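## Task

Lift the black towel out of the tub and lay all of it on the table top, away from both the tub and the basket, with no part on an arm's base, mount or frame. The remaining two towels must stay in the tub, each largely beneath the rim and nearly all inside the walls, with nothing draped over the outside. The tub and the basket must end upright and flat on the table.

## Robot and tools

ROBOT. Two arms, left_arm and right_arm, each ending in a five-jointed dexterous hand: right_arm has a right hand, left_arm a mirrored left hand. Base positions in the scene frame: left_arm (-0.041, +0.355, 0) m, quat_wxyz (+1.000, 0, 0, -0.011); right_arm (-0.027, -0.297, 0) m, quat_wxyz (+1.000, 0, 0, -0.014). A camera stand sits behind the arms.

FRAMES. Scene frame: origin at table-top height, halfway between the nominal bases; +z up, +x out across the table, left_arm toward +y (not the same as image left). Table and fixed cameras use it. Reported hand poses, velocities, Hand targets and wrist-camera poses use each arm's own base frame. Each hand has a hand point near the index/middle knuckles: +z runs along straight fingers toward the tips, +y points out of the palm face, +x runs across the palm away from the thumb on the right hand and toward the thumb on the left hand. A rigid mast on the palm side of the wrist (x +0.05 to +0.10, z -0.16 to -0.11, y up to +0.06 m; x sign flipped for the left hand) can strike objects. Straight fingertips reach about 0.12 m past the hand point along +z.

execute_actions(actions, cameras). actions is a list of actions; each action is a list of 1 to 15 rows, each row one 1/30 s control step, and an action lasts 0.5 s; if fewer than 15 rows are given the final row is held. Every row has exactly 48 numbers in [-1, 1], covering both arms even if one stays still, in this order: left_arm dx, dy, dz, rx, ry, rz; left hand's 16 hinge goals; left current_limit; left speed; then the same 24 for right_arm. cameras: list of names (cam_high, cam_low, cam_left_wrist, cam_right_wrist) or ["all"]; omitted or null gives all images only when actions is empty, otherwise none. An empty actions list just reports state and images.

POSE NUMBERS. dx, dy, dz, rx, ry, rz are an offset, not a pose: they displace the hand point from the Hand target it had when that action began, along that target's own axes. Every row of one action is measured from that same starting target, so rows do not stack; the next action starts from the new target, so sending the same offset again moves further. Scale: 1.0 equals 0.6 m for dx/dy/dz and 180 degrees for rotation; rx, ry, rz form a single rotation vector. The commanded orientation is limited to 40 degrees from the measured one each step. The arm may stop short of its target; an all-zero action re-requests it, and any remaining gap can be sent as a further offset. The elbow sags under load, so aim somewhat high. Near the first joint's axis a small hand move can swing the whole arm.

HAND NUMBERS (absolute goals, not offsets). Per hand, in this order: index_mcp, index_abd, index_pip, index_dip, middle_mcp, middle_abd, middle_pip, middle_dip, ring_mcp, ring_abd, ring_pip, ring_dip, thumb_cmc, thumb_axl, thumb_mcp, thumb_ipl. Each maps linearly between its stops; brackets give degrees at +1, at -1, and the straight value. Fingers: _mcp (-18, +128; +0.75) and _pip (-29, +108; +0.58) and _dip (-21, +117; +0.70) curl toward the palm as the number falls; _abd (-60, +60; +0.00) swings sideways. Thumb: thumb_cmc (-20, +120; +0.71) brings the thumb in front of the palm toward -1; thumb_axl (-27, +140; +0.68) rotates it about its own line; thumb_mcp (-69, +109; +0.23) and thumb_ipl (-77, +108; +0.17) bend it. A 0 is a real goal; to keep a hand unchanged, send back its hand_goal, hand_current_limit and hand_speed. current_limit maps -1..+1 to 0..550 mA (floor 11 mA) and also caps hinge speed; speed sets goal motion at (speed+1)/2 of 8.5 rad/s. Initial values +0.4 and -0.6; they persist until changed. A finger squeezes only while its goal lies past the object's surface.

zoom_image(camera, region): enlarged crop of that camera's most recent image; region [x0, y0, x1, y1] in pixels from the top-left, at most 504 by 504. Images are 896x504.

finished_scene(scene): ends the current scene, irreversible; scene is its number (1 to 3). Call it only when the goal holds with the robot let go.

RESULTS. end_effector_position (m) and end_effector_quat_wxyz per arm in its base frame; Hand target (the origin of the next offsets); Joint positions, velocities (may read "within noise" or be left out), torques (include gravity; numbers 3 and 4 wrap at ±28 N m); a list of positions at some steps. Per hand motor: hand_goal, hand_measured (same scale), hand_current_ma (positive pushes toward -1), hand_state: moving, goal, blocked or overload. A motor at 495 mA or more for a net 5 s shuts off for 10 s. A MOTOR HOT line appears at 85 °C; at 100 °C the arm goes limp (OVER-TEMPERATURE FAULT) for 30 to 60 s or more. Holding loads, stretching far or straining at unreachable targets heats motors. Positions may be off by a few cm without any contact. The robot keeps its last command while you deliberate.

AVOID. Dropping towels or releasing anything still moving; anything leaving the table; tipping the tub or basket; hitting fixed or heavy objects; very hard pushes (to stop pushing, command back beyond the hand point); the two arms touching or one hand gripping the other's fingers; arm stops of any kind; sustained high finger current.

Each tool is called after ">>>" by a JSON object that holds its "fn" and its "kwargs", one argument or row to a line.

## Session

>>> {"fn": "execute_actions", "kwargs": {
  "actions": []
}}

Scene clock: 0.00 s.
left_arm: end_effector_position=(+0.7358, +0.1425, +0.2400) hand_goal=(+0.754, +0.000, +0.576, +0.696, +0.754, +0.000, +0.576, +0.696, +0.754, +0.000, +0.576, +0.696, +0.714, +0.678, +0.226, +0.168) hand_measured=(+0.754, +0.000, +0.576, +0.696, +0.754, +0.000, +0.576, +0.696, +0.754, +0.000, +0.576, +0.696, +0.714, +0.678, +0.226, +0.168) hand_current_ma=(+0, +0, +0, +0, +0, +0, +0, +0, +0, +0, +0, +0, +0, +0, +0, +0) hand_state=(goal, goal, goal, goal, goal, goal, goal, goal, goal, goal, goal, goal, goal, goal, goal, goal) hand_current_limit=0.40 hand_speed=-0.60 end_effector_quat_wxyz=(+0.623, +0.129, +0.744, +0.207) | right_arm: end_effector_position=(+0.6872, +0.0973, +0.2012) hand_goal=(+0.754, +0.000, +0.576, +0.696, +0.754, +0.000, +0.576, +0.696, +0.754, +0.000, +0.576, +0.696, +0.714, +0.678, +0.226, +0.168) hand_measured=(+0.754, +0.000, +0.576, +0.696, +0.754, +0.000, +0.576, +0.696, +0.754, +0.000, +0.576, +0.696, +0.714, +0.678, +0.226, +0.168) hand_current_ma=(+0, +0, +0, +0, +0, +0, +0, +0, +0, +0, +0, +0, +0, +0, +0, +0) hand_state=(goal, goal, goal, goal, goal, goal, goal, goal, goal, goal, goal, goal, goal, goal, goal, goal) hand_current_limit=0.40 hand_speed=-0.60 end_effector_quat_wxyz=(-0.463, +0.843, +0.057, +0.267)
Joint positions: left_arm=[0.056 1.851 1.233 0.477 -0.091 -1.091] | right_arm=[0.003 1.826 1.629 -0.623 -0.944 1.835]
Joint velocities: within noise
Joint torques (N m): no reading
Heat: left arm: hottest waist 34 °C; right arm: hottest waist 36 °C.
Hand target: left_arm +0.7420, +0.1429, +0.2569; +0.635, +0.126, +0.733, +0.210 | right_arm +0.6961, +0.0974, +0.2216; -0.462, +0.838, +0.067, +0.285

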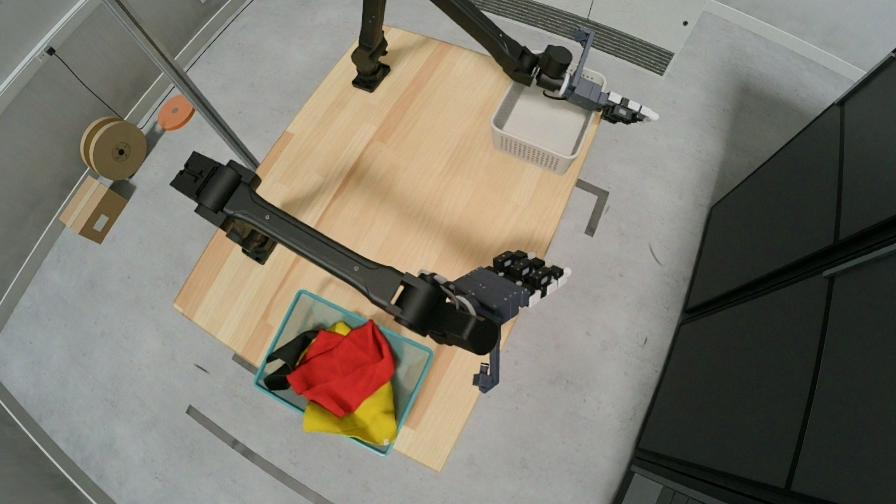

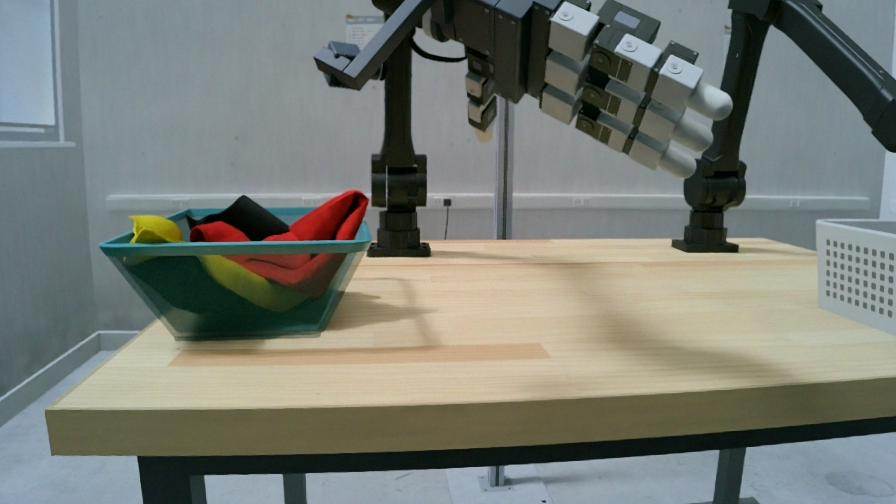

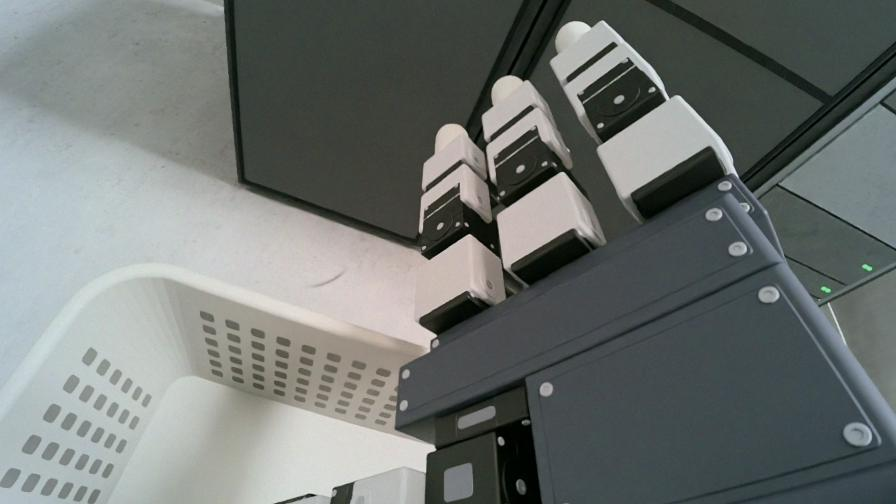

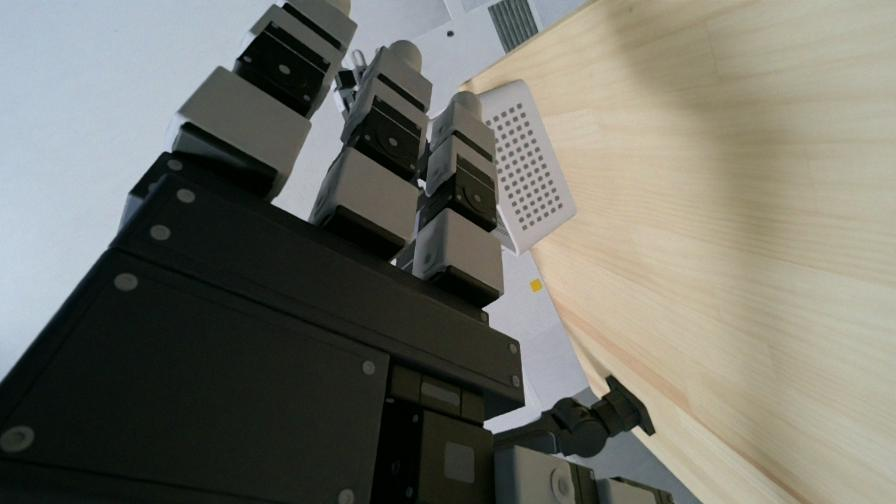

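>>> {"fn": "zoom_image", "kwargs": {
  "camera": "cam_high",
  "region": [230, 270, 470, 470]
}}

>>> {"fn": "zoom_image", "kwargs": {
  "camera": "cam_low",
  "region": [80, 160, 440, 360]
}}

Scaled by 2.100 from the camera's 896x504 image, which has a finer 1280x720 frame.

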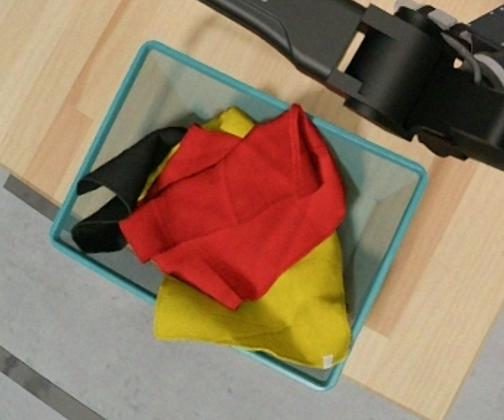

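Scaled by 1.400 from the camera's 896x504 image, which has a finer 1280x720 frame.

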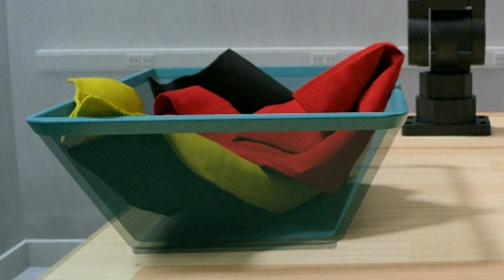

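>>> {"fn": "execute_actions", "kwargs": {
  "actions": [
    [[0,0,0,0,0,0,0.754,0,0.576,0.696,0.754,0,0.576,0.696,0.754,0,0.576,0.696,0.714,0.678,0.226,0.168,0.4,-0.6,0.081,-0.110,-0.062,0,0,0,0.754,0,0.576,0.696,0.754,0,0.576,0.696,0.754,0,0.576,0.696,0.714,0.678,0.226,0.168,0.4,-0.6]],
    [[0,0,0,0,0,0,0.754,0,0.576,0.696,0.754,0,0.576,0.696,0.754,0,0.576,0.696,0.714,0.678,0.226,0.168,0.4,-0.6,0.081,-0.110,-0.062,0,0,0,0.754,0,0.576,0.696,0.754,0,0.576,0.696,0.754,0,0.576,0.696,0.714,0.678,0.226,0.168,0.4,-0.6]],
    [[0,0,0,0,0,0,0.754,0,0.576,0.696,0.754,0,0.576,0.696,0.754,0,0.576,0.696,0.714,0.678,0.226,0.168,0.4,-0.6,0,0,0,-0.072,-0.0997,-0.0587,0.754,0,0.576,0.696,0.754,0,0.576,0.696,0.754,0,0.576,0.696,0.714,0.678,0.226,0.168,0.4,-0.6]],
    [[0,0,0,0,0,0,0.754,0,0.576,0.696,0.754,0,0.576,0.696,0.754,0,0.576,0.696,0.714,0.678,0.226,0.168,0.4,-0.6,0,0,0,-0.072,-0.0997,-0.0587,0.754,0,0.576,0.696,0.754,0,0.576,0.696,0.754,0,0.576,0.696,0.714,0.678,0.226,0.168,0.4,-0.6]],
    [[0,0,0,0,0,0,0.754,0,0.576,0.696,0.754,0,0.576,0.696,0.754,0,0.576,0.696,0.714,0.678,0.226,0.168,0.4,-0.6,0,0,0,-0.072,-0.0997,-0.0587,0.754,0,0.576,0.696,0.754,0,0.576,0.696,0.754,0,0.576,0.696,0.714,0.678,0.226,0.168,0.4,-0.6]]
  ],
  "cameras": ["cam_high"]
}}

Scene clock: 8.77 s.
left_arm: end_effector_position=(+0.7358, +0.1425, +0.2400) hand_goal=(+0.754, +0.000, +0.576, +0.696, +0.754, +0.000, +0.576, +0.696, +0.754, +0.000, +0.576, +0.696, +0.714, +0.678, +0.226, +0.168) hand_measured=(+0.756, +0.000, +0.576, +0.696, +0.756, +0.000, +0.576, +0.696, +0.756, +0.000, +0.576, +0.696, +0.716, +0.678, +0.226, +0.168) hand_current_ma=(+0, +0, +0, +0, +0, +0, +0, +0, +0, +0, +0, +0, +0, +0, +0, +0) hand_state=(goal, goal, goal, goal, goal, goal, goal, goal, goal, goal, goal, goal, goal, goal, goal, goal) hand_current_limit=0.40 hand_speed=-0.60 end_effector_quat_wxyz=(+0.623, +0.129, +0.744, +0.207) | right_arm: end_effector_position=(+0.7042, +0.0986, +0.3885) hand_goal=(+0.754, +0.000, +0.576, +0.696, +0.754, +0.000, +0.576, +0.696, +0.754, +0.000, +0.576, +0.696, +0.714, +0.678, +0.226, +0.168) hand_measured=(+0.754, +0.000, +0.576, +0.696, +0.752, +0.000, +0.576, +0.696, +0.752, +0.000, +0.576, +0.696, +0.714, +0.678, +0.224, +0.168) hand_current_ma=(-1, +0, +0, +0, -1, +0, +0, +0, -1, +0, +0, +0, +0, -1, -3, +0) hand_state=(goal, goal, goal, goal, goal, goal, goal, goal, goal, goal, goal, goal, goal, goal, goal, goal) hand_current_limit=0.40 hand_speed=-0.60 end_effector_quat_wxyz=(+0.044, +0.902, +0.394, +0.171)
Joint positions: left_arm=[0.056 1.851 1.233 0.477 -0.091 -1.091] | right_arm=[0.267 2.046 2.515 -1.687 0.036 1.007]
Joint torques (N m): left_arm=[-0.32 -16.03 10.71 2.7 0.09 0.09] | right_arm=[-0.26 -21.71 9.06 0.51 0.28 -0.19]
Heat: left arm: hottest waist 34 °C; right arm: hottest waist 36 °C.
Hand target: left_arm +0.7420, +0.1429, +0.2569; +0.635, +0.126, +0.733, +0.210 | right_arm +0.6964, +0.0969, +0.4014; -0.002, +0.924, +0.382, +0.001
Off the commanded pose: left_arm 0.018 m, 2 deg | right_arm 0.015 m, 20 deg.
joint sent to its limit (right arm) — joint 4 (wrist pitch), lower limit. The joint targets are off in orientation, not in position.
Step readings (end_effector_position of left_arm | right_arm):
0: (+0.7358, +0.1425, +0.2400) | (+0.6872, +0.0973, +0.2012)
1: (+0.7358, +0.1425, +0.2400) | (+0.6871, +0.0973, +0.2011)
2: (+0.7358, +0.1425, +0.2400) | (+0.6855, +0.0973, +0.2011)
4: (+0.7358, +0.1425, +0.2400) | (+0.6806, +0.0974, +0.2033)
8: (+0.7358, +0.1425, +0.2400) | (+0.6809, +0.0975, +0.2255)
15: (+0.7358, +0.1425, +0.2400) | (+0.6850, +0.0975, +0.2682)
16: (+0.7358, +0.1425, +0.2400) | (+0.6853, +0.0975, +0.2717)
17: (+0.7358, +0.1425, +0.2400) | (+0.6842, +0.0974, +0.2765)
19: (+0.7358, +0.1425, +0.2400) | (+0.6812, +0.0974, +0.2883)
23: (+0.7358, +0.1425, +0.2400) | (+0.6842, +0.0976, +0.3352)
30: (+0.7358, +0.1425, +0.2400) | (+0.6836, +0.0976, +0.3907)
31: (+0.7358, +0.1425, +0.2400) | (+0.6827, +0.0968, +0.3936)
32: (+0.7358, +0.1425, +0.2400) | (+0.6819, +0.0918, +0.3947)
34: (+0.7358, +0.1425, +0.2400) | (+0.6800, +0.0849, +0.3953)
38: (+0.7358, +0.1425, +0.2400) | (+0.6789, +0.0811, +0.3955)
45: (+0.7358, +0.1425, +0.2400) | (+0.6838, +0.0942, +0.3874)
46: (+0.7358, +0.1425, +0.2400) | (+0.6848, +0.0945, +0.3859)
47: (+0.7358, +0.1425, +0.2400) | (+0.6867, +0.0891, +0.3836)
49: (+0.7358, +0.1425, +0.2400) | (+0.6881, +0.0818, +0.3800)
53: (+0.7358, +0.1425, +0.2400) | (+0.6878, +0.0787, +0.3779)
60: (+0.7358, +0.1425, +0.2400) | (+0.6891, +0.0965, +0.3806)
61: (+0.7358, +0.1425, +0.2400) | (+0.6896, +0.0964, +0.3811)
62: (+0.7358, +0.1425, +0.2400) | (+0.6916, +0.0899, +0.3833)
64: (+0.7358, +0.1425, +0.2400) | (+0.6952, +0.0819, +0.3897)
68: (+0.7358, +0.1425, +0.2400) | (+0.7002, +0.0794, +0.3954)
75: (+0.7358, +0.1425, +0.2400) | (+0.7020, +0.0967, +0.3871)
Images, in order (width x height): cam_high 896x504.

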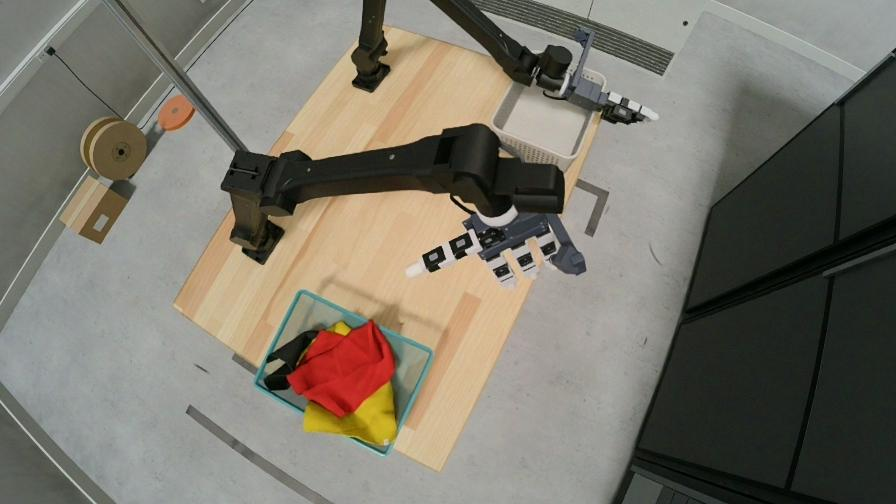

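>>> {"fn": "execute_actions", "kwargs": {
  "actions": [
    [[0,0,0,0,0,0,0.754,0,0.576,0.696,0.754,0,0.576,0.696,0.754,0,0.576,0.696,0.714,0.678,0.226,0.168,0.4,-0.6,-0.1234,-0.007,0.0,0,0,0,0.754,0,0.576,0.696,0.754,0,0.576,0.696,0.754,0,0.576,0.696,0.714,0.678,0.226,0.168,0.4,-0.6]],
    [[0,0,0,0,0,0,0.754,0,0.576,0.696,0.754,0,0.576,0.696,0.754,0,0.576,0.696,0.714,0.678,0.226,0.168,0.4,-0.6,-0.1234,-0.007,0.0,0,0,0,0.754,0,0.576,0.696,0.754,0,0.576,0.696,0.754,0,0.576,0.696,0.714,0.678,0.226,0.168,0.4,-0.6]],
    [[0,0,0,0,0,0,0.754,0,0.576,0.696,0.754,0,0.576,0.696,0.754,0,0.576,0.696,0.714,0.678,0.226,0.168,0.4,-0.6,-0.1234,-0.007,0.0,0,0,0,0.754,0,0.576,0.696,0.754,0,0.576,0.696,0.754,0,0.576,0.696,0.714,0.678,0.226,0.168,0.4,-0.6]],
    [[0,0,0,0,0,0,0.754,0,0.576,0.696,0.754,0,0.576,0.696,0.754,0,0.576,0.696,0.714,0.678,0.226,0.168,0.4,-0.6,-0.1234,-0.007,0.0,0,0,0,0.754,0,0.576,0.696,0.754,0,0.576,0.696,0.754,0,0.576,0.696,0.714,0.678,0.226,0.168,0.4,-0.6]],
    [[0,0,0,0,0,0,0.754,0,0.576,0.696,0.754,0,0.576,0.696,0.754,0,0.576,0.696,0.714,0.678,0.226,0.168,0.4,-0.6,-0.1234,-0.007,0.0,0,0,0,0.754,0,0.576,0.696,0.754,0,0.576,0.696,0.754,0,0.576,0.696,0.714,0.678,0.226,0.168,0.4,-0.6]]
  ],
  "cameras": ["cam_high","cam_low","cam_right_wrist"]
}}

Scene clock: 12.97 s.
left_arm: end_effector_position=(+0.7358, +0.1425, +0.2400) hand_goal=(+0.754, +0.000, +0.576, +0.696, +0.754, +0.000, +0.576, +0.696, +0.754, +0.000, +0.576, +0.696, +0.714, +0.678, +0.226, +0.168) hand_measured=(+0.756, +0.000, +0.576, +0.696, +0.756, +0.000, +0.576, +0.696, +0.756, +0.000, +0.576, +0.696, +0.716, +0.678, +0.226, +0.168) hand_current_ma=(+0, +0, +0, +0, +0, +0, +0, +0, +0, +0, +0, +0, +0, +0, +0, +0) hand_state=(goal, goal, goal, goal, goal, goal, goal, goal, goal, goal, goal, goal, goal, goal, goal, goal) hand_current_limit=0.40 hand_speed=-0.60 end_effector_quat_wxyz=(+0.623, +0.129, +0.744, +0.207) | right_arm: end_effector_position=(+0.4245, -0.1491, +0.3994) hand_goal=(+0.754, +0.000, +0.576, +0.696, +0.754, +0.000, +0.576, +0.696, +0.754, +0.000, +0.576, +0.696, +0.714, +0.678, +0.226, +0.168) hand_measured=(+0.754, +0.000, +0.576, +0.696, +0.754, +0.000, +0.576, +0.696, +0.754, +0.000, +0.576, +0.696, +0.714, +0.678, +0.224, +0.168) hand_current_ma=(+0, +0, +0, +0, +0, +0, +0, +0, +0, +0, +0, +0, +0, -1, -4, +0) hand_state=(goal, goal, goal, goal, goal, goal, goal, goal, goal, goal, goal, goal, goal, goal, goal, goal) hand_current_limit=0.40 hand_speed=-0.60 end_effector_quat_wxyz=(+0.060, +0.922, +0.375, +0.076)
Joint positions: left_arm=[0.056 1.851 1.233 0.477 -0.091 -1.091] | right_arm=[-0.178 1.28 1.593 -1.691 0.02 0.618]
Joint torques (N m): left_arm=[-0.32 -16.26 10.74 2.74 0.08 0.1] | right_arm=[-0.73 -9.11 9.4 0.38 0.2 -0.16]
Heat: left arm: hottest waist 34 °C; right arm: hottest waist 36 °C.
Hand target: left_arm +0.7420, +0.1429, +0.2569; +0.635, +0.126, +0.733, +0.210 | right_arm +0.4192, -0.1496, +0.4003; -0.002, +0.924, +0.382, +0.001
Off the commanded pose: left_arm 0.018 m, 2 deg | right_arm 0.005 m, 11 deg.
joint sent to its limit (right arm) — joint 4 (wrist pitch), lower limit. The joint targets are off in orientation, not in position.
Step readings (end_effector_position of left_arm | right_arm):
0: (+0.7358, +0.1425, +0.2400) | (+0.7042, +0.0986, +0.3885)
1: (+0.7358, +0.1425, +0.2400) | (+0.7040, +0.0986, +0.3877)
2: (+0.7358, +0.1425, +0.2400) | (+0.7010, +0.0967, +0.3852)
4: (+0.7358, +0.1425, +0.2400) | (+0.6902, +0.0910, +0.3762)
8: (+0.7358, +0.1425, +0.2400) | (+0.6697, +0.0723, +0.3688)
15: (+0.7358, +0.1425, +0.2400) | (+0.6523, +0.0504, +0.3877)
16: (+0.7358, +0.1425, +0.2400) | (+0.6504, +0.0498, +0.3901)
17: (+0.7358, +0.1425, +0.2400) | (+0.6461, +0.0467, +0.3899)
19: (+0.7358, +0.1425, +0.2400) | (+0.6325, +0.0402, +0.3846)
23: (+0.7358, +0.1425, +0.2400) | (+0.6093, +0.0194, +0.3817)
30: (+0.7358, +0.1425, +0.2400) | (+0.5940, -0.0007, +0.3948)
31: (+0.7358, +0.1425, +0.2400) | (+0.5929, -0.0008, +0.3952)
32: (+0.7358, +0.1425, +0.2400) | (+0.5894, -0.0036, +0.3935)
34: (+0.7358, +0.1425, +0.2400) | (+0.5769, -0.0089, +0.3854)
38: (+0.7358, +0.1425, +0.2400) | (+0.5535, -0.0323, +0.3795)
45: (+0.7358, +0.1425, +0.2400) | (+0.5375, -0.0511, +0.3967)
46: (+0.7358, +0.1425, +0.2400) | (+0.5365, -0.0511, +0.3977)
47: (+0.7358, +0.1425, +0.2400) | (+0.5331, -0.0540, +0.3966)
49: (+0.7358, +0.1425, +0.2400) | (+0.5210, -0.0588, +0.3891)
53: (+0.7358, +0.1425, +0.2400) | (+0.4960, -0.0850, +0.3838)
60: (+0.7358, +0.1425, +0.2400) | (+0.4808, -0.1009, +0.3992)
61: (+0.7358, +0.1425, +0.2400) | (+0.4801, -0.1009, +0.4000)
62: (+0.7358, +0.1425, +0.2400) | (+0.4771, -0.1036, +0.3985)
64: (+0.7358, +0.1425, +0.2400) | (+0.4662, -0.1092, +0.3907)
68: (+0.7358, +0.1425, +0.2400) | (+0.4393, -0.1373, +0.3852)
75: (+0.7358, +0.1425, +0.2400) | (+0.4243, -0.1501, +0.4011)
Images, in order (width x height): cam_high 896x504, cam_low 896x504, cam_right_wrist 896x504.

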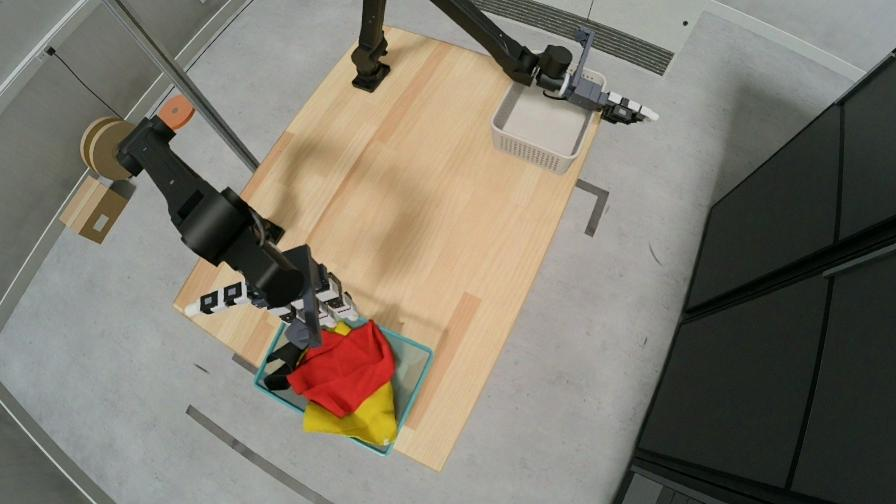

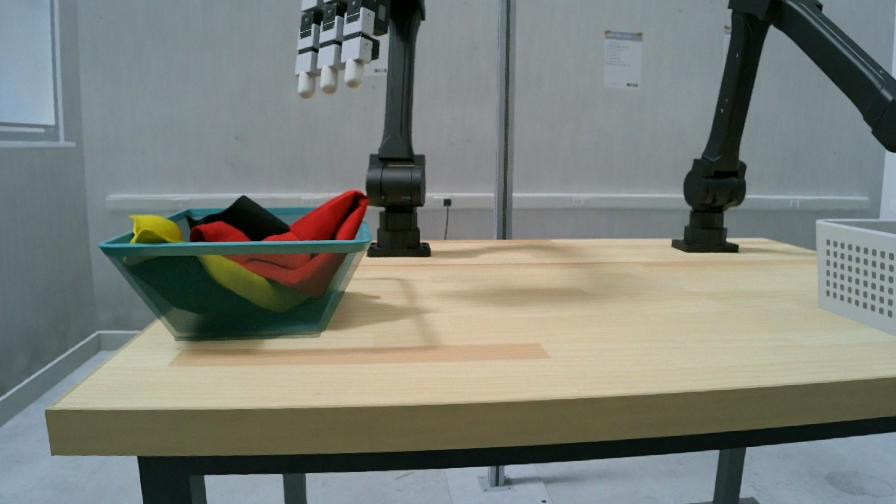

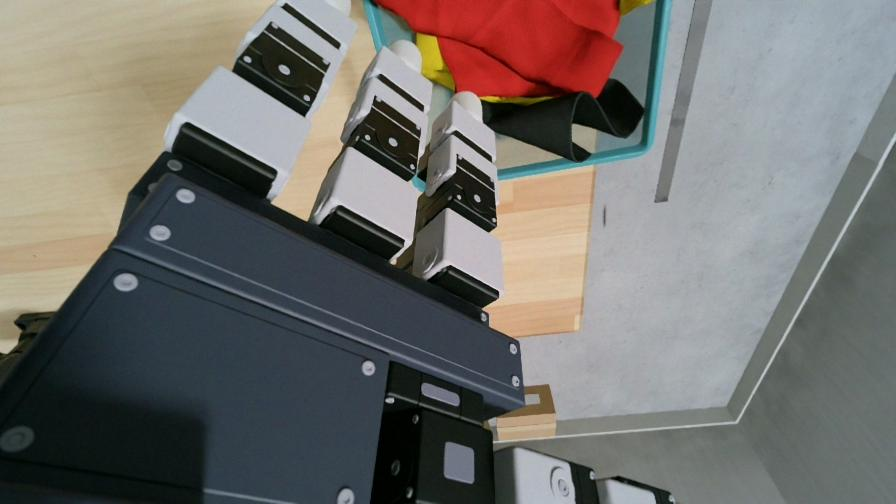

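>>> {"fn": "zoom_image", "kwargs": {
  "camera": "cam_high",
  "region": [170, 230, 450, 470]
}}

>>> {"fn": "zoom_image", "kwargs": {
  "camera": "cam_right_wrist",
  "region": [300, 0, 700, 250]
}}

Scaled by 1.800 from the camera's 896x504 image, which has a finer 1280x720 frame.

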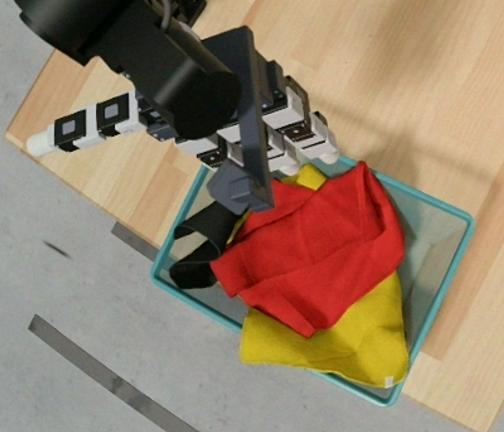

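Scaled by 1.260 from the camera's 896x504 image, which has a finer 1280x720 frame.

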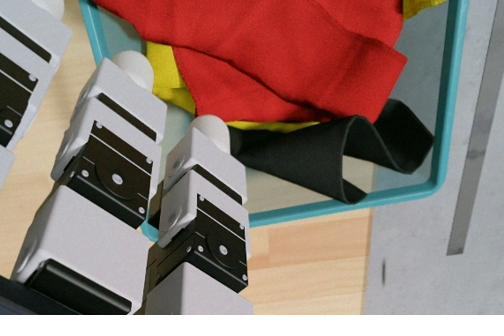

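>>> {"fn": "execute_actions", "kwargs": {
  "actions": [
    [[0,0,0,0,0,0,0.754,0,0.576,0.696,0.754,0,0.576,0.696,0.754,0,0.576,0.696,0.714,0.678,0.226,0.168,0.4,-0.6,-0.096,-0.029,0.067,0,0,0,0.754,0,0.43,0.55,0.754,0,0.43,0.55,0.754,0,0.43,0.55,-0.571,0.678,0.11,0.06,0.4,-0.6]],
    [[0,0,0,0,0,0,0.754,0,0.576,0.696,0.754,0,0.576,0.696,0.754,0,0.576,0.696,0.714,0.678,0.226,0.168,0.4,-0.6,-0.096,-0.029,0.067,0,0,0,0.754,0,0.43,0.55,0.754,0,0.43,0.55,0.754,0,0.43,0.55,-0.571,0.678,0.11,0.06,0.4,-0.6]]
  ],
  "cameras": ["cam_high","cam_low","cam_right_wrist"]
}}

Scene clock: 21.13 s.
left_arm: end_effector_position=(+0.7358, +0.1425, +0.2400) hand_goal=(+0.754, +0.000, +0.576, +0.696, +0.754, +0.000, +0.576, +0.696, +0.754, +0.000, +0.576, +0.696, +0.714, +0.678, +0.226, +0.168) hand_measured=(+0.756, +0.000, +0.576, +0.696, +0.756, +0.000, +0.576, +0.696, +0.756, +0.000, +0.576, +0.696, +0.716, +0.678, +0.226, +0.168) hand_current_ma=(+0, +0, +0, +0, +0, +0, +0, +0, +0, +0, +0, +0, +0, +0, +0, +0) hand_state=(goal, goal, goal, goal, goal, goal, goal, goal, goal, goal, goal, goal, goal, goal, goal, goal) hand_current_limit=0.40 hand_speed=-0.60 end_effector_quat_wxyz=(+0.623, +0.129, +0.744, +0.207) | right_arm: end_effector_position=(+0.3209, -0.2061, +0.3173) hand_goal=(+0.754, +0.000, +0.430, +0.550, +0.754, +0.000, +0.430, +0.550, +0.754, +0.000, +0.430, +0.550, -0.570, +0.678, +0.110, +0.060) hand_measured=(+0.754, +0.000, +0.432, +0.554, +0.754, +0.000, +0.434, +0.554, +0.754, +0.000, +0.432, +0.554, -0.568, +0.678, +0.108, +0.060) hand_current_ma=(+0, +0, +3, +3, +0, +0, +3, +3, +0, +0, +2, +3, +2, -1, -4, +1) hand_state=(goal, goal, goal, goal, goal, goal, goal, goal, goal, goal, goal, goal, goal, goal, goal, goal) hand_current_limit=0.40 hand_speed=-0.60 end_effector_quat_wxyz=(+0.015, +0.925, +0.380, +0.012)
Joint positions: left_arm=[0.056 1.851 1.233 0.477 -0.091 -1.091] | right_arm=[-0.435 1.125 1.283 -1.692 0.003 0.357]
Joint torques (N m): left_arm=[-0.32 -16.09 10.73 2.63 0.09 0.09] | right_arm=[-1.2 -7.3 9.35 0.18 0.03 -0.16]
Heat: left arm: hottest waist 34 °C; right arm: hottest waist 36 °C.
Hand target: left_arm +0.7420, +0.1429, +0.2569; +0.635, +0.126, +0.733, +0.210 | right_arm +0.3131, -0.2058, +0.3196; -0.002, +0.924, +0.382, +0.001
Off the commanded pose: left_arm 0.018 m, 2 deg | right_arm 0.008 m, 2 deg.
joint sent to its limit (right arm) — joint 4 (wrist pitch), lower limit. The joint targets still meet the commanded pose.
Step readings (end_effector_position of left_arm | right_arm):
0: (+0.7358, +0.1425, +0.2400) | (+0.4246, -0.1490, +0.3995)
1: (+0.7358, +0.1425, +0.2400) | (+0.4243, -0.1490, +0.3985)
2: (+0.7358, +0.1425, +0.2400) | (+0.4217, -0.1511, +0.3957)
4: (+0.7358, +0.1425, +0.2400) | (+0.4097, -0.1543, +0.3806)
8: (+0.7358, +0.1425, +0.2400) | (+0.3834, -0.1715, +0.3558)
15: (+0.7358, +0.1425, +0.2400) | (+0.3741, -0.1782, +0.3547)
16: (+0.7358, +0.1425, +0.2400) | (+0.3734, -0.1782, +0.3549)
17: (+0.7358, +0.1425, +0.2400) | (+0.3703, -0.1800, +0.3529)
19: (+0.7358, +0.1425, +0.2400) | (+0.3568, -0.1839, +0.3409)
23: (+0.7358, +0.1425, +0.2400) | (+0.3266, -0.2017, +0.3191)
30: (+0.7358, +0.1425, +0.2400) | (+0.3198, -0.2071, +0.3163)
Images, in order (width x height): cam_high 896x504, cam_low 896x504, cam_right_wrist 896x504.

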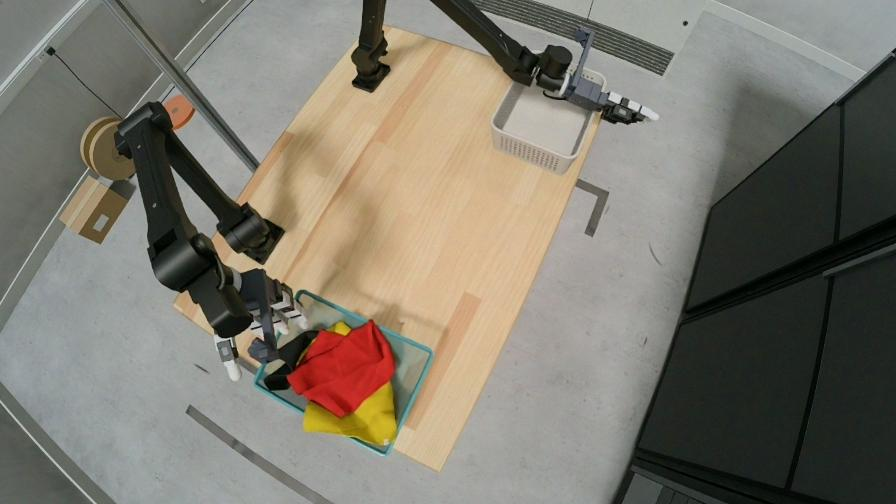

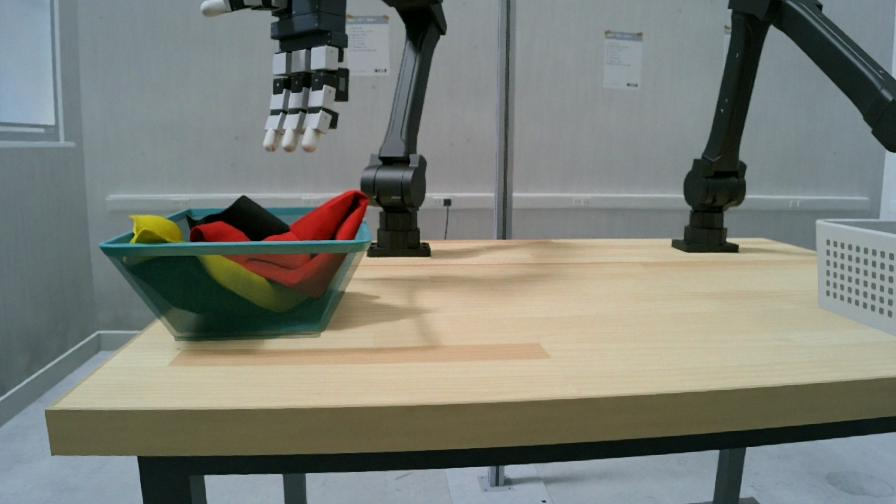

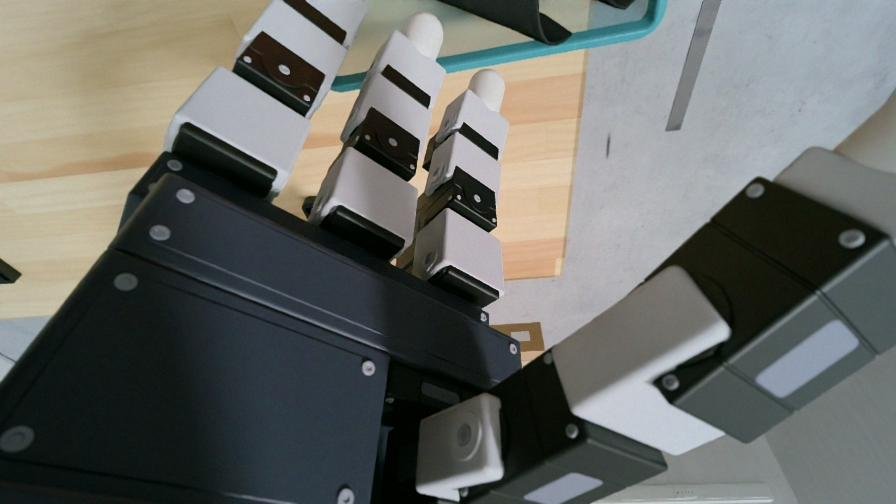

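>>> {"fn": "zoom_image", "kwargs": {
  "camera": "cam_high",
  "region": [190, 250, 400, 430]
}}

Scaled by 2.400 from the camera's 896x504 image, which has a finer 1280x720 frame.

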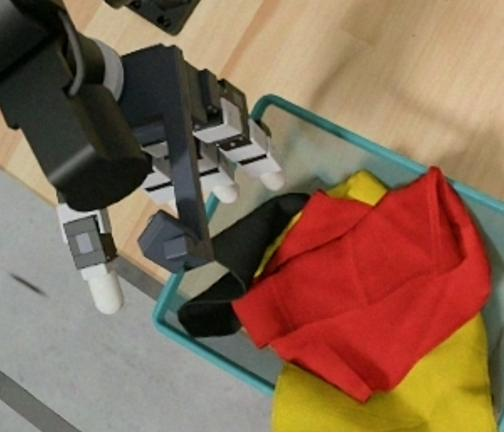

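>>> {"fn": "execute_actions", "kwargs": {
  "actions": [
    [[0,0,0,0,0,0,0.754,0,0.576,0.696,0.754,0,0.576,0.696,0.754,0,0.576,0.696,0.714,0.678,0.226,0.168,0.4,-0.6,0,0,0.133,0,0,-0.0556,0.549,0,0.358,0.478,0.549,0,0.358,0.478,0.549,0,0.358,0.478,-0.571,0.678,0.11,0.06,0.4,-0.6]]
  ],
  "cameras": ["cam_high","cam_low","cam_right_wrist"]
}}

>>> {"fn": "zoom_image", "kwargs": {
  "camera": "cam_high",
  "region": [190, 250, 400, 430]
}}

>>> {"fn": "zoom_image", "kwargs": {
  "camera": "cam_low",
  "region": [90, 80, 440, 350]
}}

Scene clock: 26.30 s.
left_arm: end_effector_position=(+0.7358, +0.1425, +0.2400) hand_goal=(+0.754, +0.000, +0.576, +0.696, +0.754, +0.000, +0.576, +0.696, +0.754, +0.000, +0.576, +0.696, +0.714, +0.678, +0.226, +0.168) hand_measured=(+0.756, +0.000, +0.576, +0.696, +0.756, +0.000, +0.576, +0.696, +0.756, +0.000, +0.576, +0.696, +0.716, +0.678, +0.226, +0.168) hand_current_ma=(+0, +0, +0, +0, +0, +0, +0, +0, +0, +0, +0, +0, +0, +0, +0, +0) hand_state=(goal, goal, goal, goal, goal, goal, goal, goal, goal, goal, goal, goal, goal, goal, goal, goal) hand_current_limit=0.40 hand_speed=-0.60 end_effector_quat_wxyz=(+0.623, +0.129, +0.744, +0.207) | right_arm: end_effector_position=(+0.3121, -0.2020, +0.2394) hand_goal=(+0.550, +0.000, +0.358, +0.478, +0.550, +0.000, +0.358, +0.478, +0.550, +0.000, +0.358, +0.478, -0.570, +0.678, +0.110, +0.060) hand_measured=(+0.554, +0.000, +0.362, +0.482, +0.556, +0.000, +0.362, +0.482, +0.556, +0.000, +0.362, +0.482, -0.568, +0.678, +0.106, +0.060) hand_current_ma=(+6, +0, +5, +4, +7, +0, +5, +4, +7, +0, +4, +4, +1, -1, -5, +1) hand_state=(goal, goal, goal, goal, goal, goal, goal, goal, goal, goal, goal, goal, goal, goal, goal, goal) hand_current_limit=0.40 hand_speed=-0.60 end_effector_quat_wxyz=(-0.007, +0.888, +0.460, -0.005)
Joint positions: left_arm=[0.056 1.851 1.233 0.477 -0.091 -1.091] | right_arm=[-0.482 1.102 1.073 -1.559 0 0.132]
Joint torques (N m): left_arm=[-0.15 -16.15 10.77 2.69 0.1 0.08] | right_arm=[-1.32 -5.77 9.94 0.95 -0.06 -0.14]
Heat: left arm: hottest waist 34 °C; right arm: hottest elbow 37 °C.
Hand target: left_arm +0.7420, +0.1429, +0.2569; +0.635, +0.126, +0.733, +0.210 | right_arm +0.3131, -0.2053, +0.2397; -0.002, +0.887, +0.461, +0.001
Off the commanded pose: left_arm 0.018 m, 2 deg | right_arm 0.004 m, 1 deg.
Step readings (end_effector_position of left_arm | right_arm):
0: (+0.7358, +0.1425, +0.2400) | (+0.3210, -0.2061, +0.3173)
1: (+0.7358, +0.1425, +0.2400) | (+0.3207, -0.2059, +0.3161)
2: (+0.7358, +0.1425, +0.2400) | (+0.3201, -0.2059, +0.3119)
4: (+0.7358, +0.1425, +0.2400) | (+0.3162, -0.2040, +0.2933)
8: (+0.7358, +0.1425, +0.2400) | (+0.3041, -0.2007, +0.2473)
15: (+0.7358, +0.1425, +0.2400) | (+0.3094, -0.2024, +0.2390)
Images, in order (width x height): cam_high 896x504, cam_low 896x504, cam_right_wrist 896x504.

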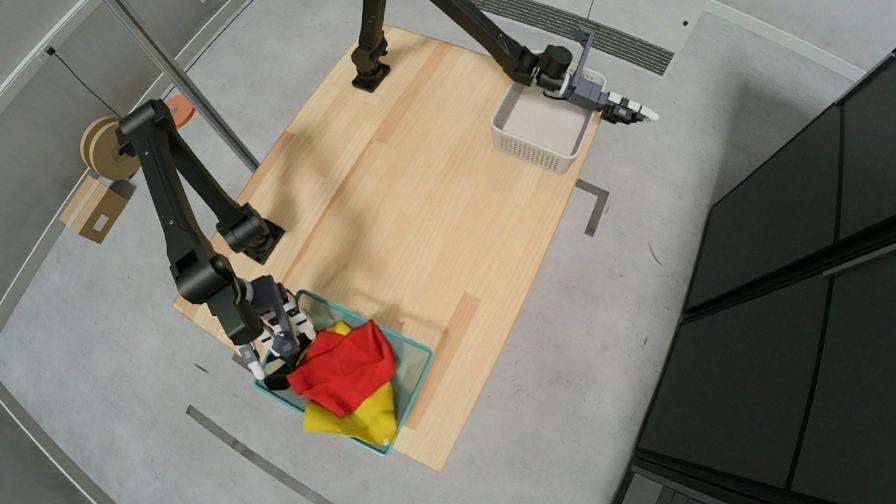

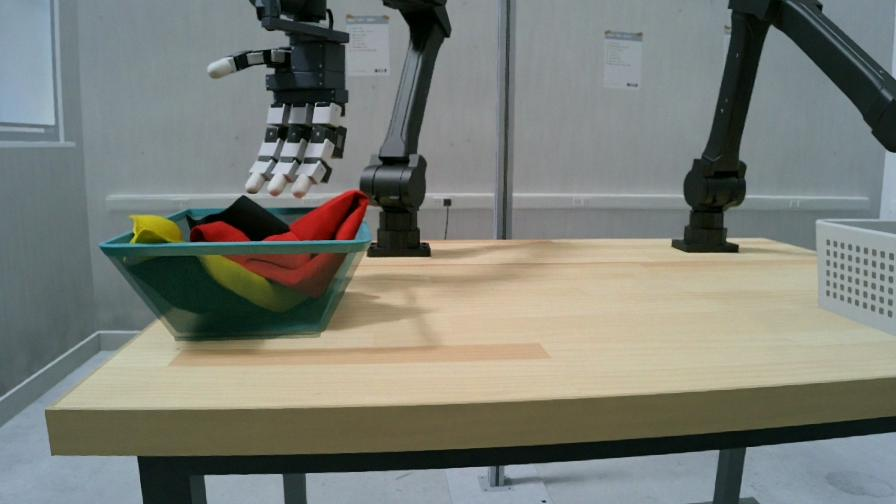

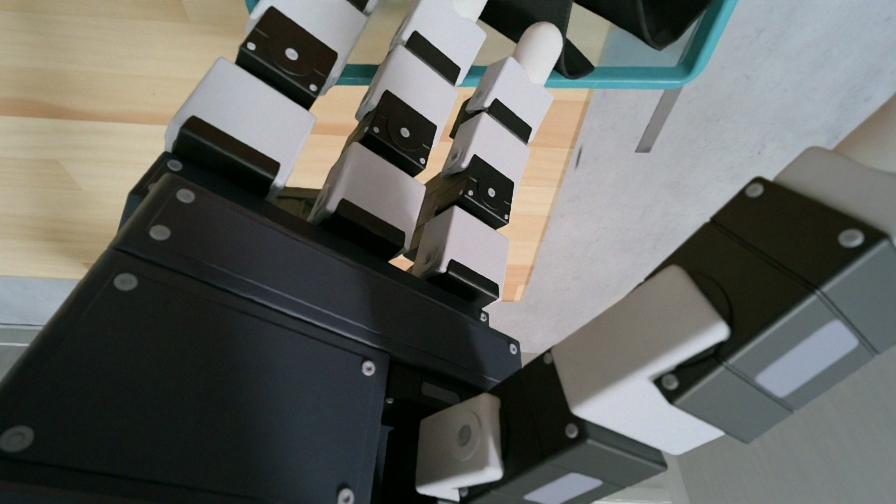

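Scaled by 2.400 from the camera's 896x504 image, which has a finer 1280x720 frame.

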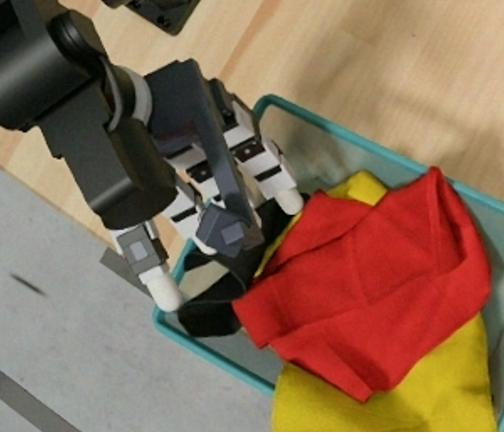

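Scaled by 1.440 from the camera's 896x504 image, which has a finer 1280x720 frame.

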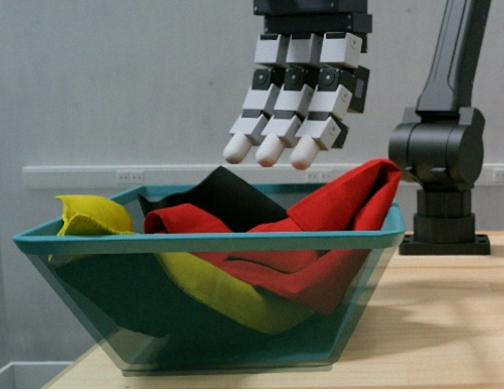

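>>> {"fn": "execute_actions", "kwargs": {
  "actions": [
    [[0,0,0,0,0,0,0.754,0,0.576,0.696,0.754,0,0.576,0.696,0.754,0,0.576,0.696,0.714,0.678,0.226,0.168,0.4,-0.6,-0.0167,-0.0417,0,0,0,0,0.549,0,0.358,0.478,0.549,0,0.358,0.478,0.549,0,0.358,0.478,-0.571,0.678,0.11,0.06,0.4,-0.6]],
    [[0,0,0,0,0,0,0.754,0,0.576,0.696,0.754,0,0.576,0.696,0.754,0,0.576,0.696,0.714,0.678,0.226,0.168,0.4,-0.6,0,0,0.09,0,0,0,0.549,0,0.358,0.478,0.549,0,0.358,0.478,0.549,0,0.358,0.478,-0.571,0.678,0.11,0.06,0.4,-0.6]]
  ],
  "cameras": ["cam_high","cam_low","cam_right_wrist"]
}}

>>> {"fn": "zoom_image", "kwargs": {
  "camera": "cam_high",
  "region": [190, 250, 400, 430]
}}

>>> {"fn": "zoom_image", "kwargs": {
  "camera": "cam_low",
  "region": [90, 80, 440, 350]
}}

Scene clock: 28.60 s.
left_arm: end_effector_position=(+0.7358, +0.1425, +0.2400) hand_goal=(+0.754, +0.000, +0.576, +0.696, +0.754, +0.000, +0.576, +0.696, +0.754, +0.000, +0.576, +0.696, +0.714, +0.678, +0.226, +0.168) hand_measured=(+0.756, +0.000, +0.576, +0.696, +0.756, +0.000, +0.576, +0.696, +0.756, +0.000, +0.576, +0.696, +0.716, +0.678, +0.226, +0.168) hand_current_ma=(+0, +0, +0, +0, +0, +0, +0, +0, +0, +0, +0, +0, +0, +0, +0, +0) hand_state=(goal, goal, goal, goal, goal, goal, goal, goal, goal, goal, goal, goal, goal, goal, goal, goal) hand_current_limit=0.40 hand_speed=-0.60 end_effector_quat_wxyz=(+0.623, +0.129, +0.744, +0.207) | right_arm: end_effector_position=(+0.2886, -0.1967, +0.1995) hand_goal=(+0.550, +0.000, +0.358, +0.478, +0.550, +0.000, +0.358, +0.478, +0.550, +0.000, +0.358, +0.478, -0.570, +0.678, +0.110, +0.060) hand_measured=(+0.536, -0.010, +0.346, +0.470, +0.576, +0.012, +0.378, +0.482, +0.554, +0.000, +0.362, +0.482, -0.570, +0.678, +0.106, +0.060) hand_current_ma=(-27, -14, -18, -10, +58, +17, +38, +3, +4, +0, +4, +3, +0, -1, -6, +1) hand_state=(goal, goal, goal, goal, blocked, goal, goal, goal, goal, goal, goal, goal, goal, goal, goal, goal) hand_current_limit=0.40 hand_speed=-0.60 end_effector_quat_wxyz=(+0.002, +0.887, +0.462, +0.003)
Joint positions: left_arm=[0.056 1.851 1.233 0.477 -0.091 -1.091] | right_arm=[-0.509 1.029 0.915 -1.452 -0.003 0.102]
Joint torques (N m): left_arm=[-0.09 -15.79 10.74 2.66 0.09 0.09] | right_arm=[-1.26 -3.66 7.68 1.58 0.01 -0.1]
Heat: left arm: hottest waist 34 °C; right arm: hottest elbow 37 °C.
Hand target: left_arm +0.7420, +0.1429, +0.2569; +0.635, +0.126, +0.733, +0.210 | right_arm +0.2869, -0.1989, +0.1857; -0.002, +0.888, +0.461, +0.001
Off the commanded pose: left_arm 0.018 m, 2 deg | right_arm 0.014 m, 0 deg.
Step readings (end_effector_position of left_arm | right_arm):
0: (+0.7358, +0.1425, +0.2400) | (+0.3121, -0.2020, +0.2394)
1: (+0.7358, +0.1425, +0.2400) | (+0.3120, -0.2021, +0.2394)
2: (+0.7358, +0.1425, +0.2400) | (+0.3111, -0.2024, +0.2387)
4: (+0.7358, +0.1425, +0.2400) | (+0.3068, -0.2016, +0.2361)
8: (+0.7358, +0.1425, +0.2400) | (+0.2954, -0.1999, +0.2339)
15: (+0.7358, +0.1425, +0.2400) | (+0.2925, -0.1998, +0.2397)
16: (+0.7358, +0.1425, +0.2400) | (+0.2923, -0.1996, +0.2391)
17: (+0.7358, +0.1425, +0.2400) | (+0.2922, -0.1995, +0.2364)
19: (+0.7358, +0.1425, +0.2400) | (+0.2908, -0.1988, +0.2238)
23: (+0.7358, +0.1425, +0.2400) | (+0.2861, -0.1956, +0.1975)
30: (+0.7358, +0.1425, +0.2400) | (+0.2884, -0.1966, +0.1994)
Images, in order (width x height): cam_high 896x504, cam_low 896x504, cam_right_wrist 896x504.

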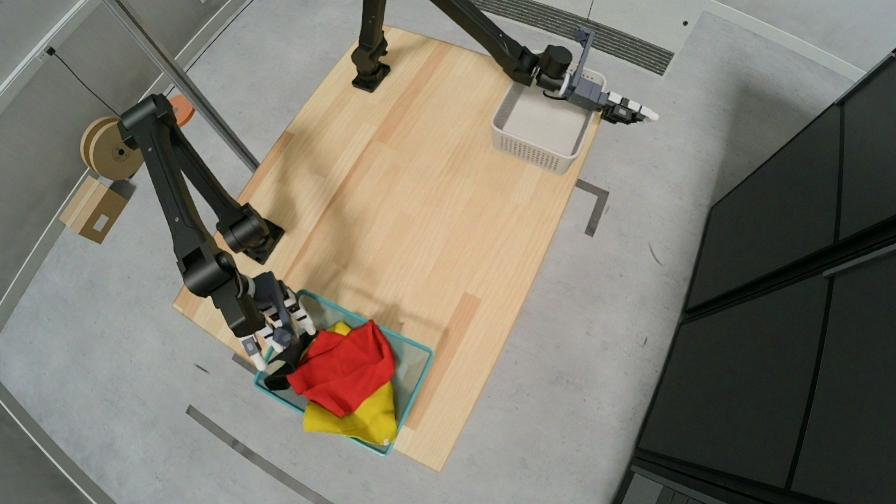

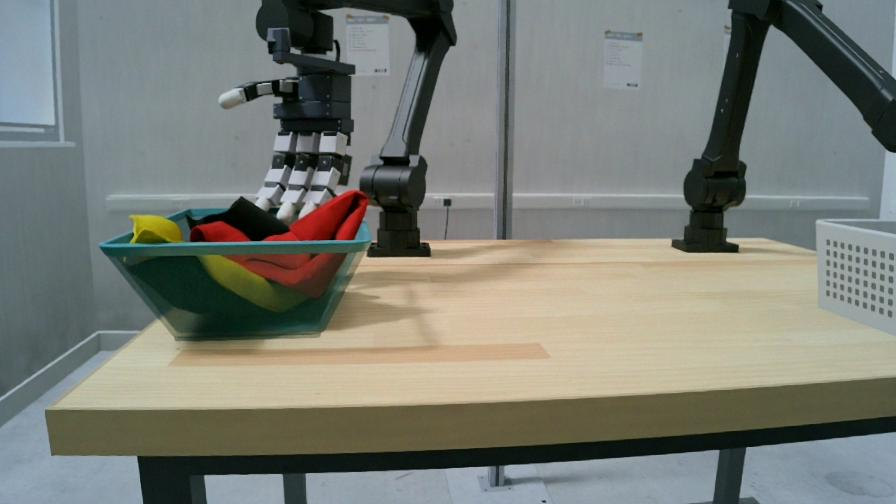

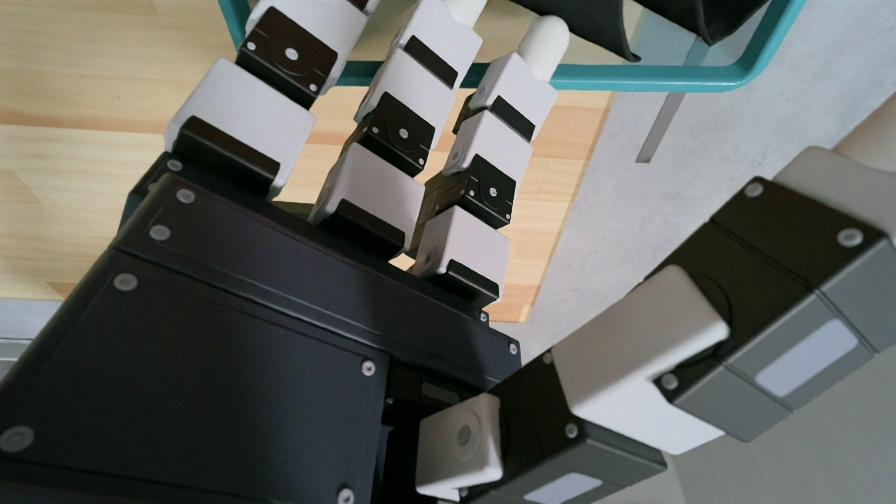

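Scaled by 2.400 from the camera's 896x504 image, which has a finer 1280x720 frame.

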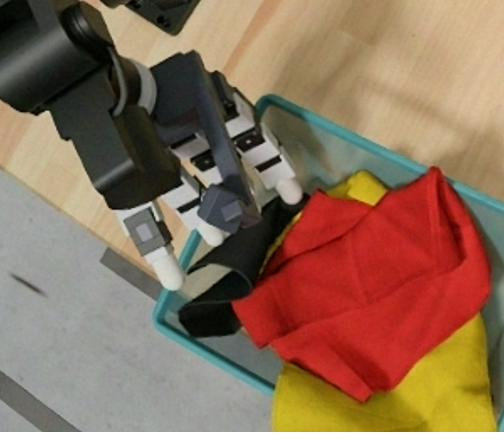

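Scaled by 1.440 from the camera's 896x504 image, which has a finer 1280x720 frame.

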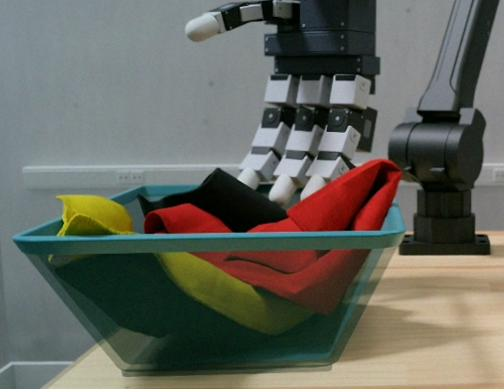

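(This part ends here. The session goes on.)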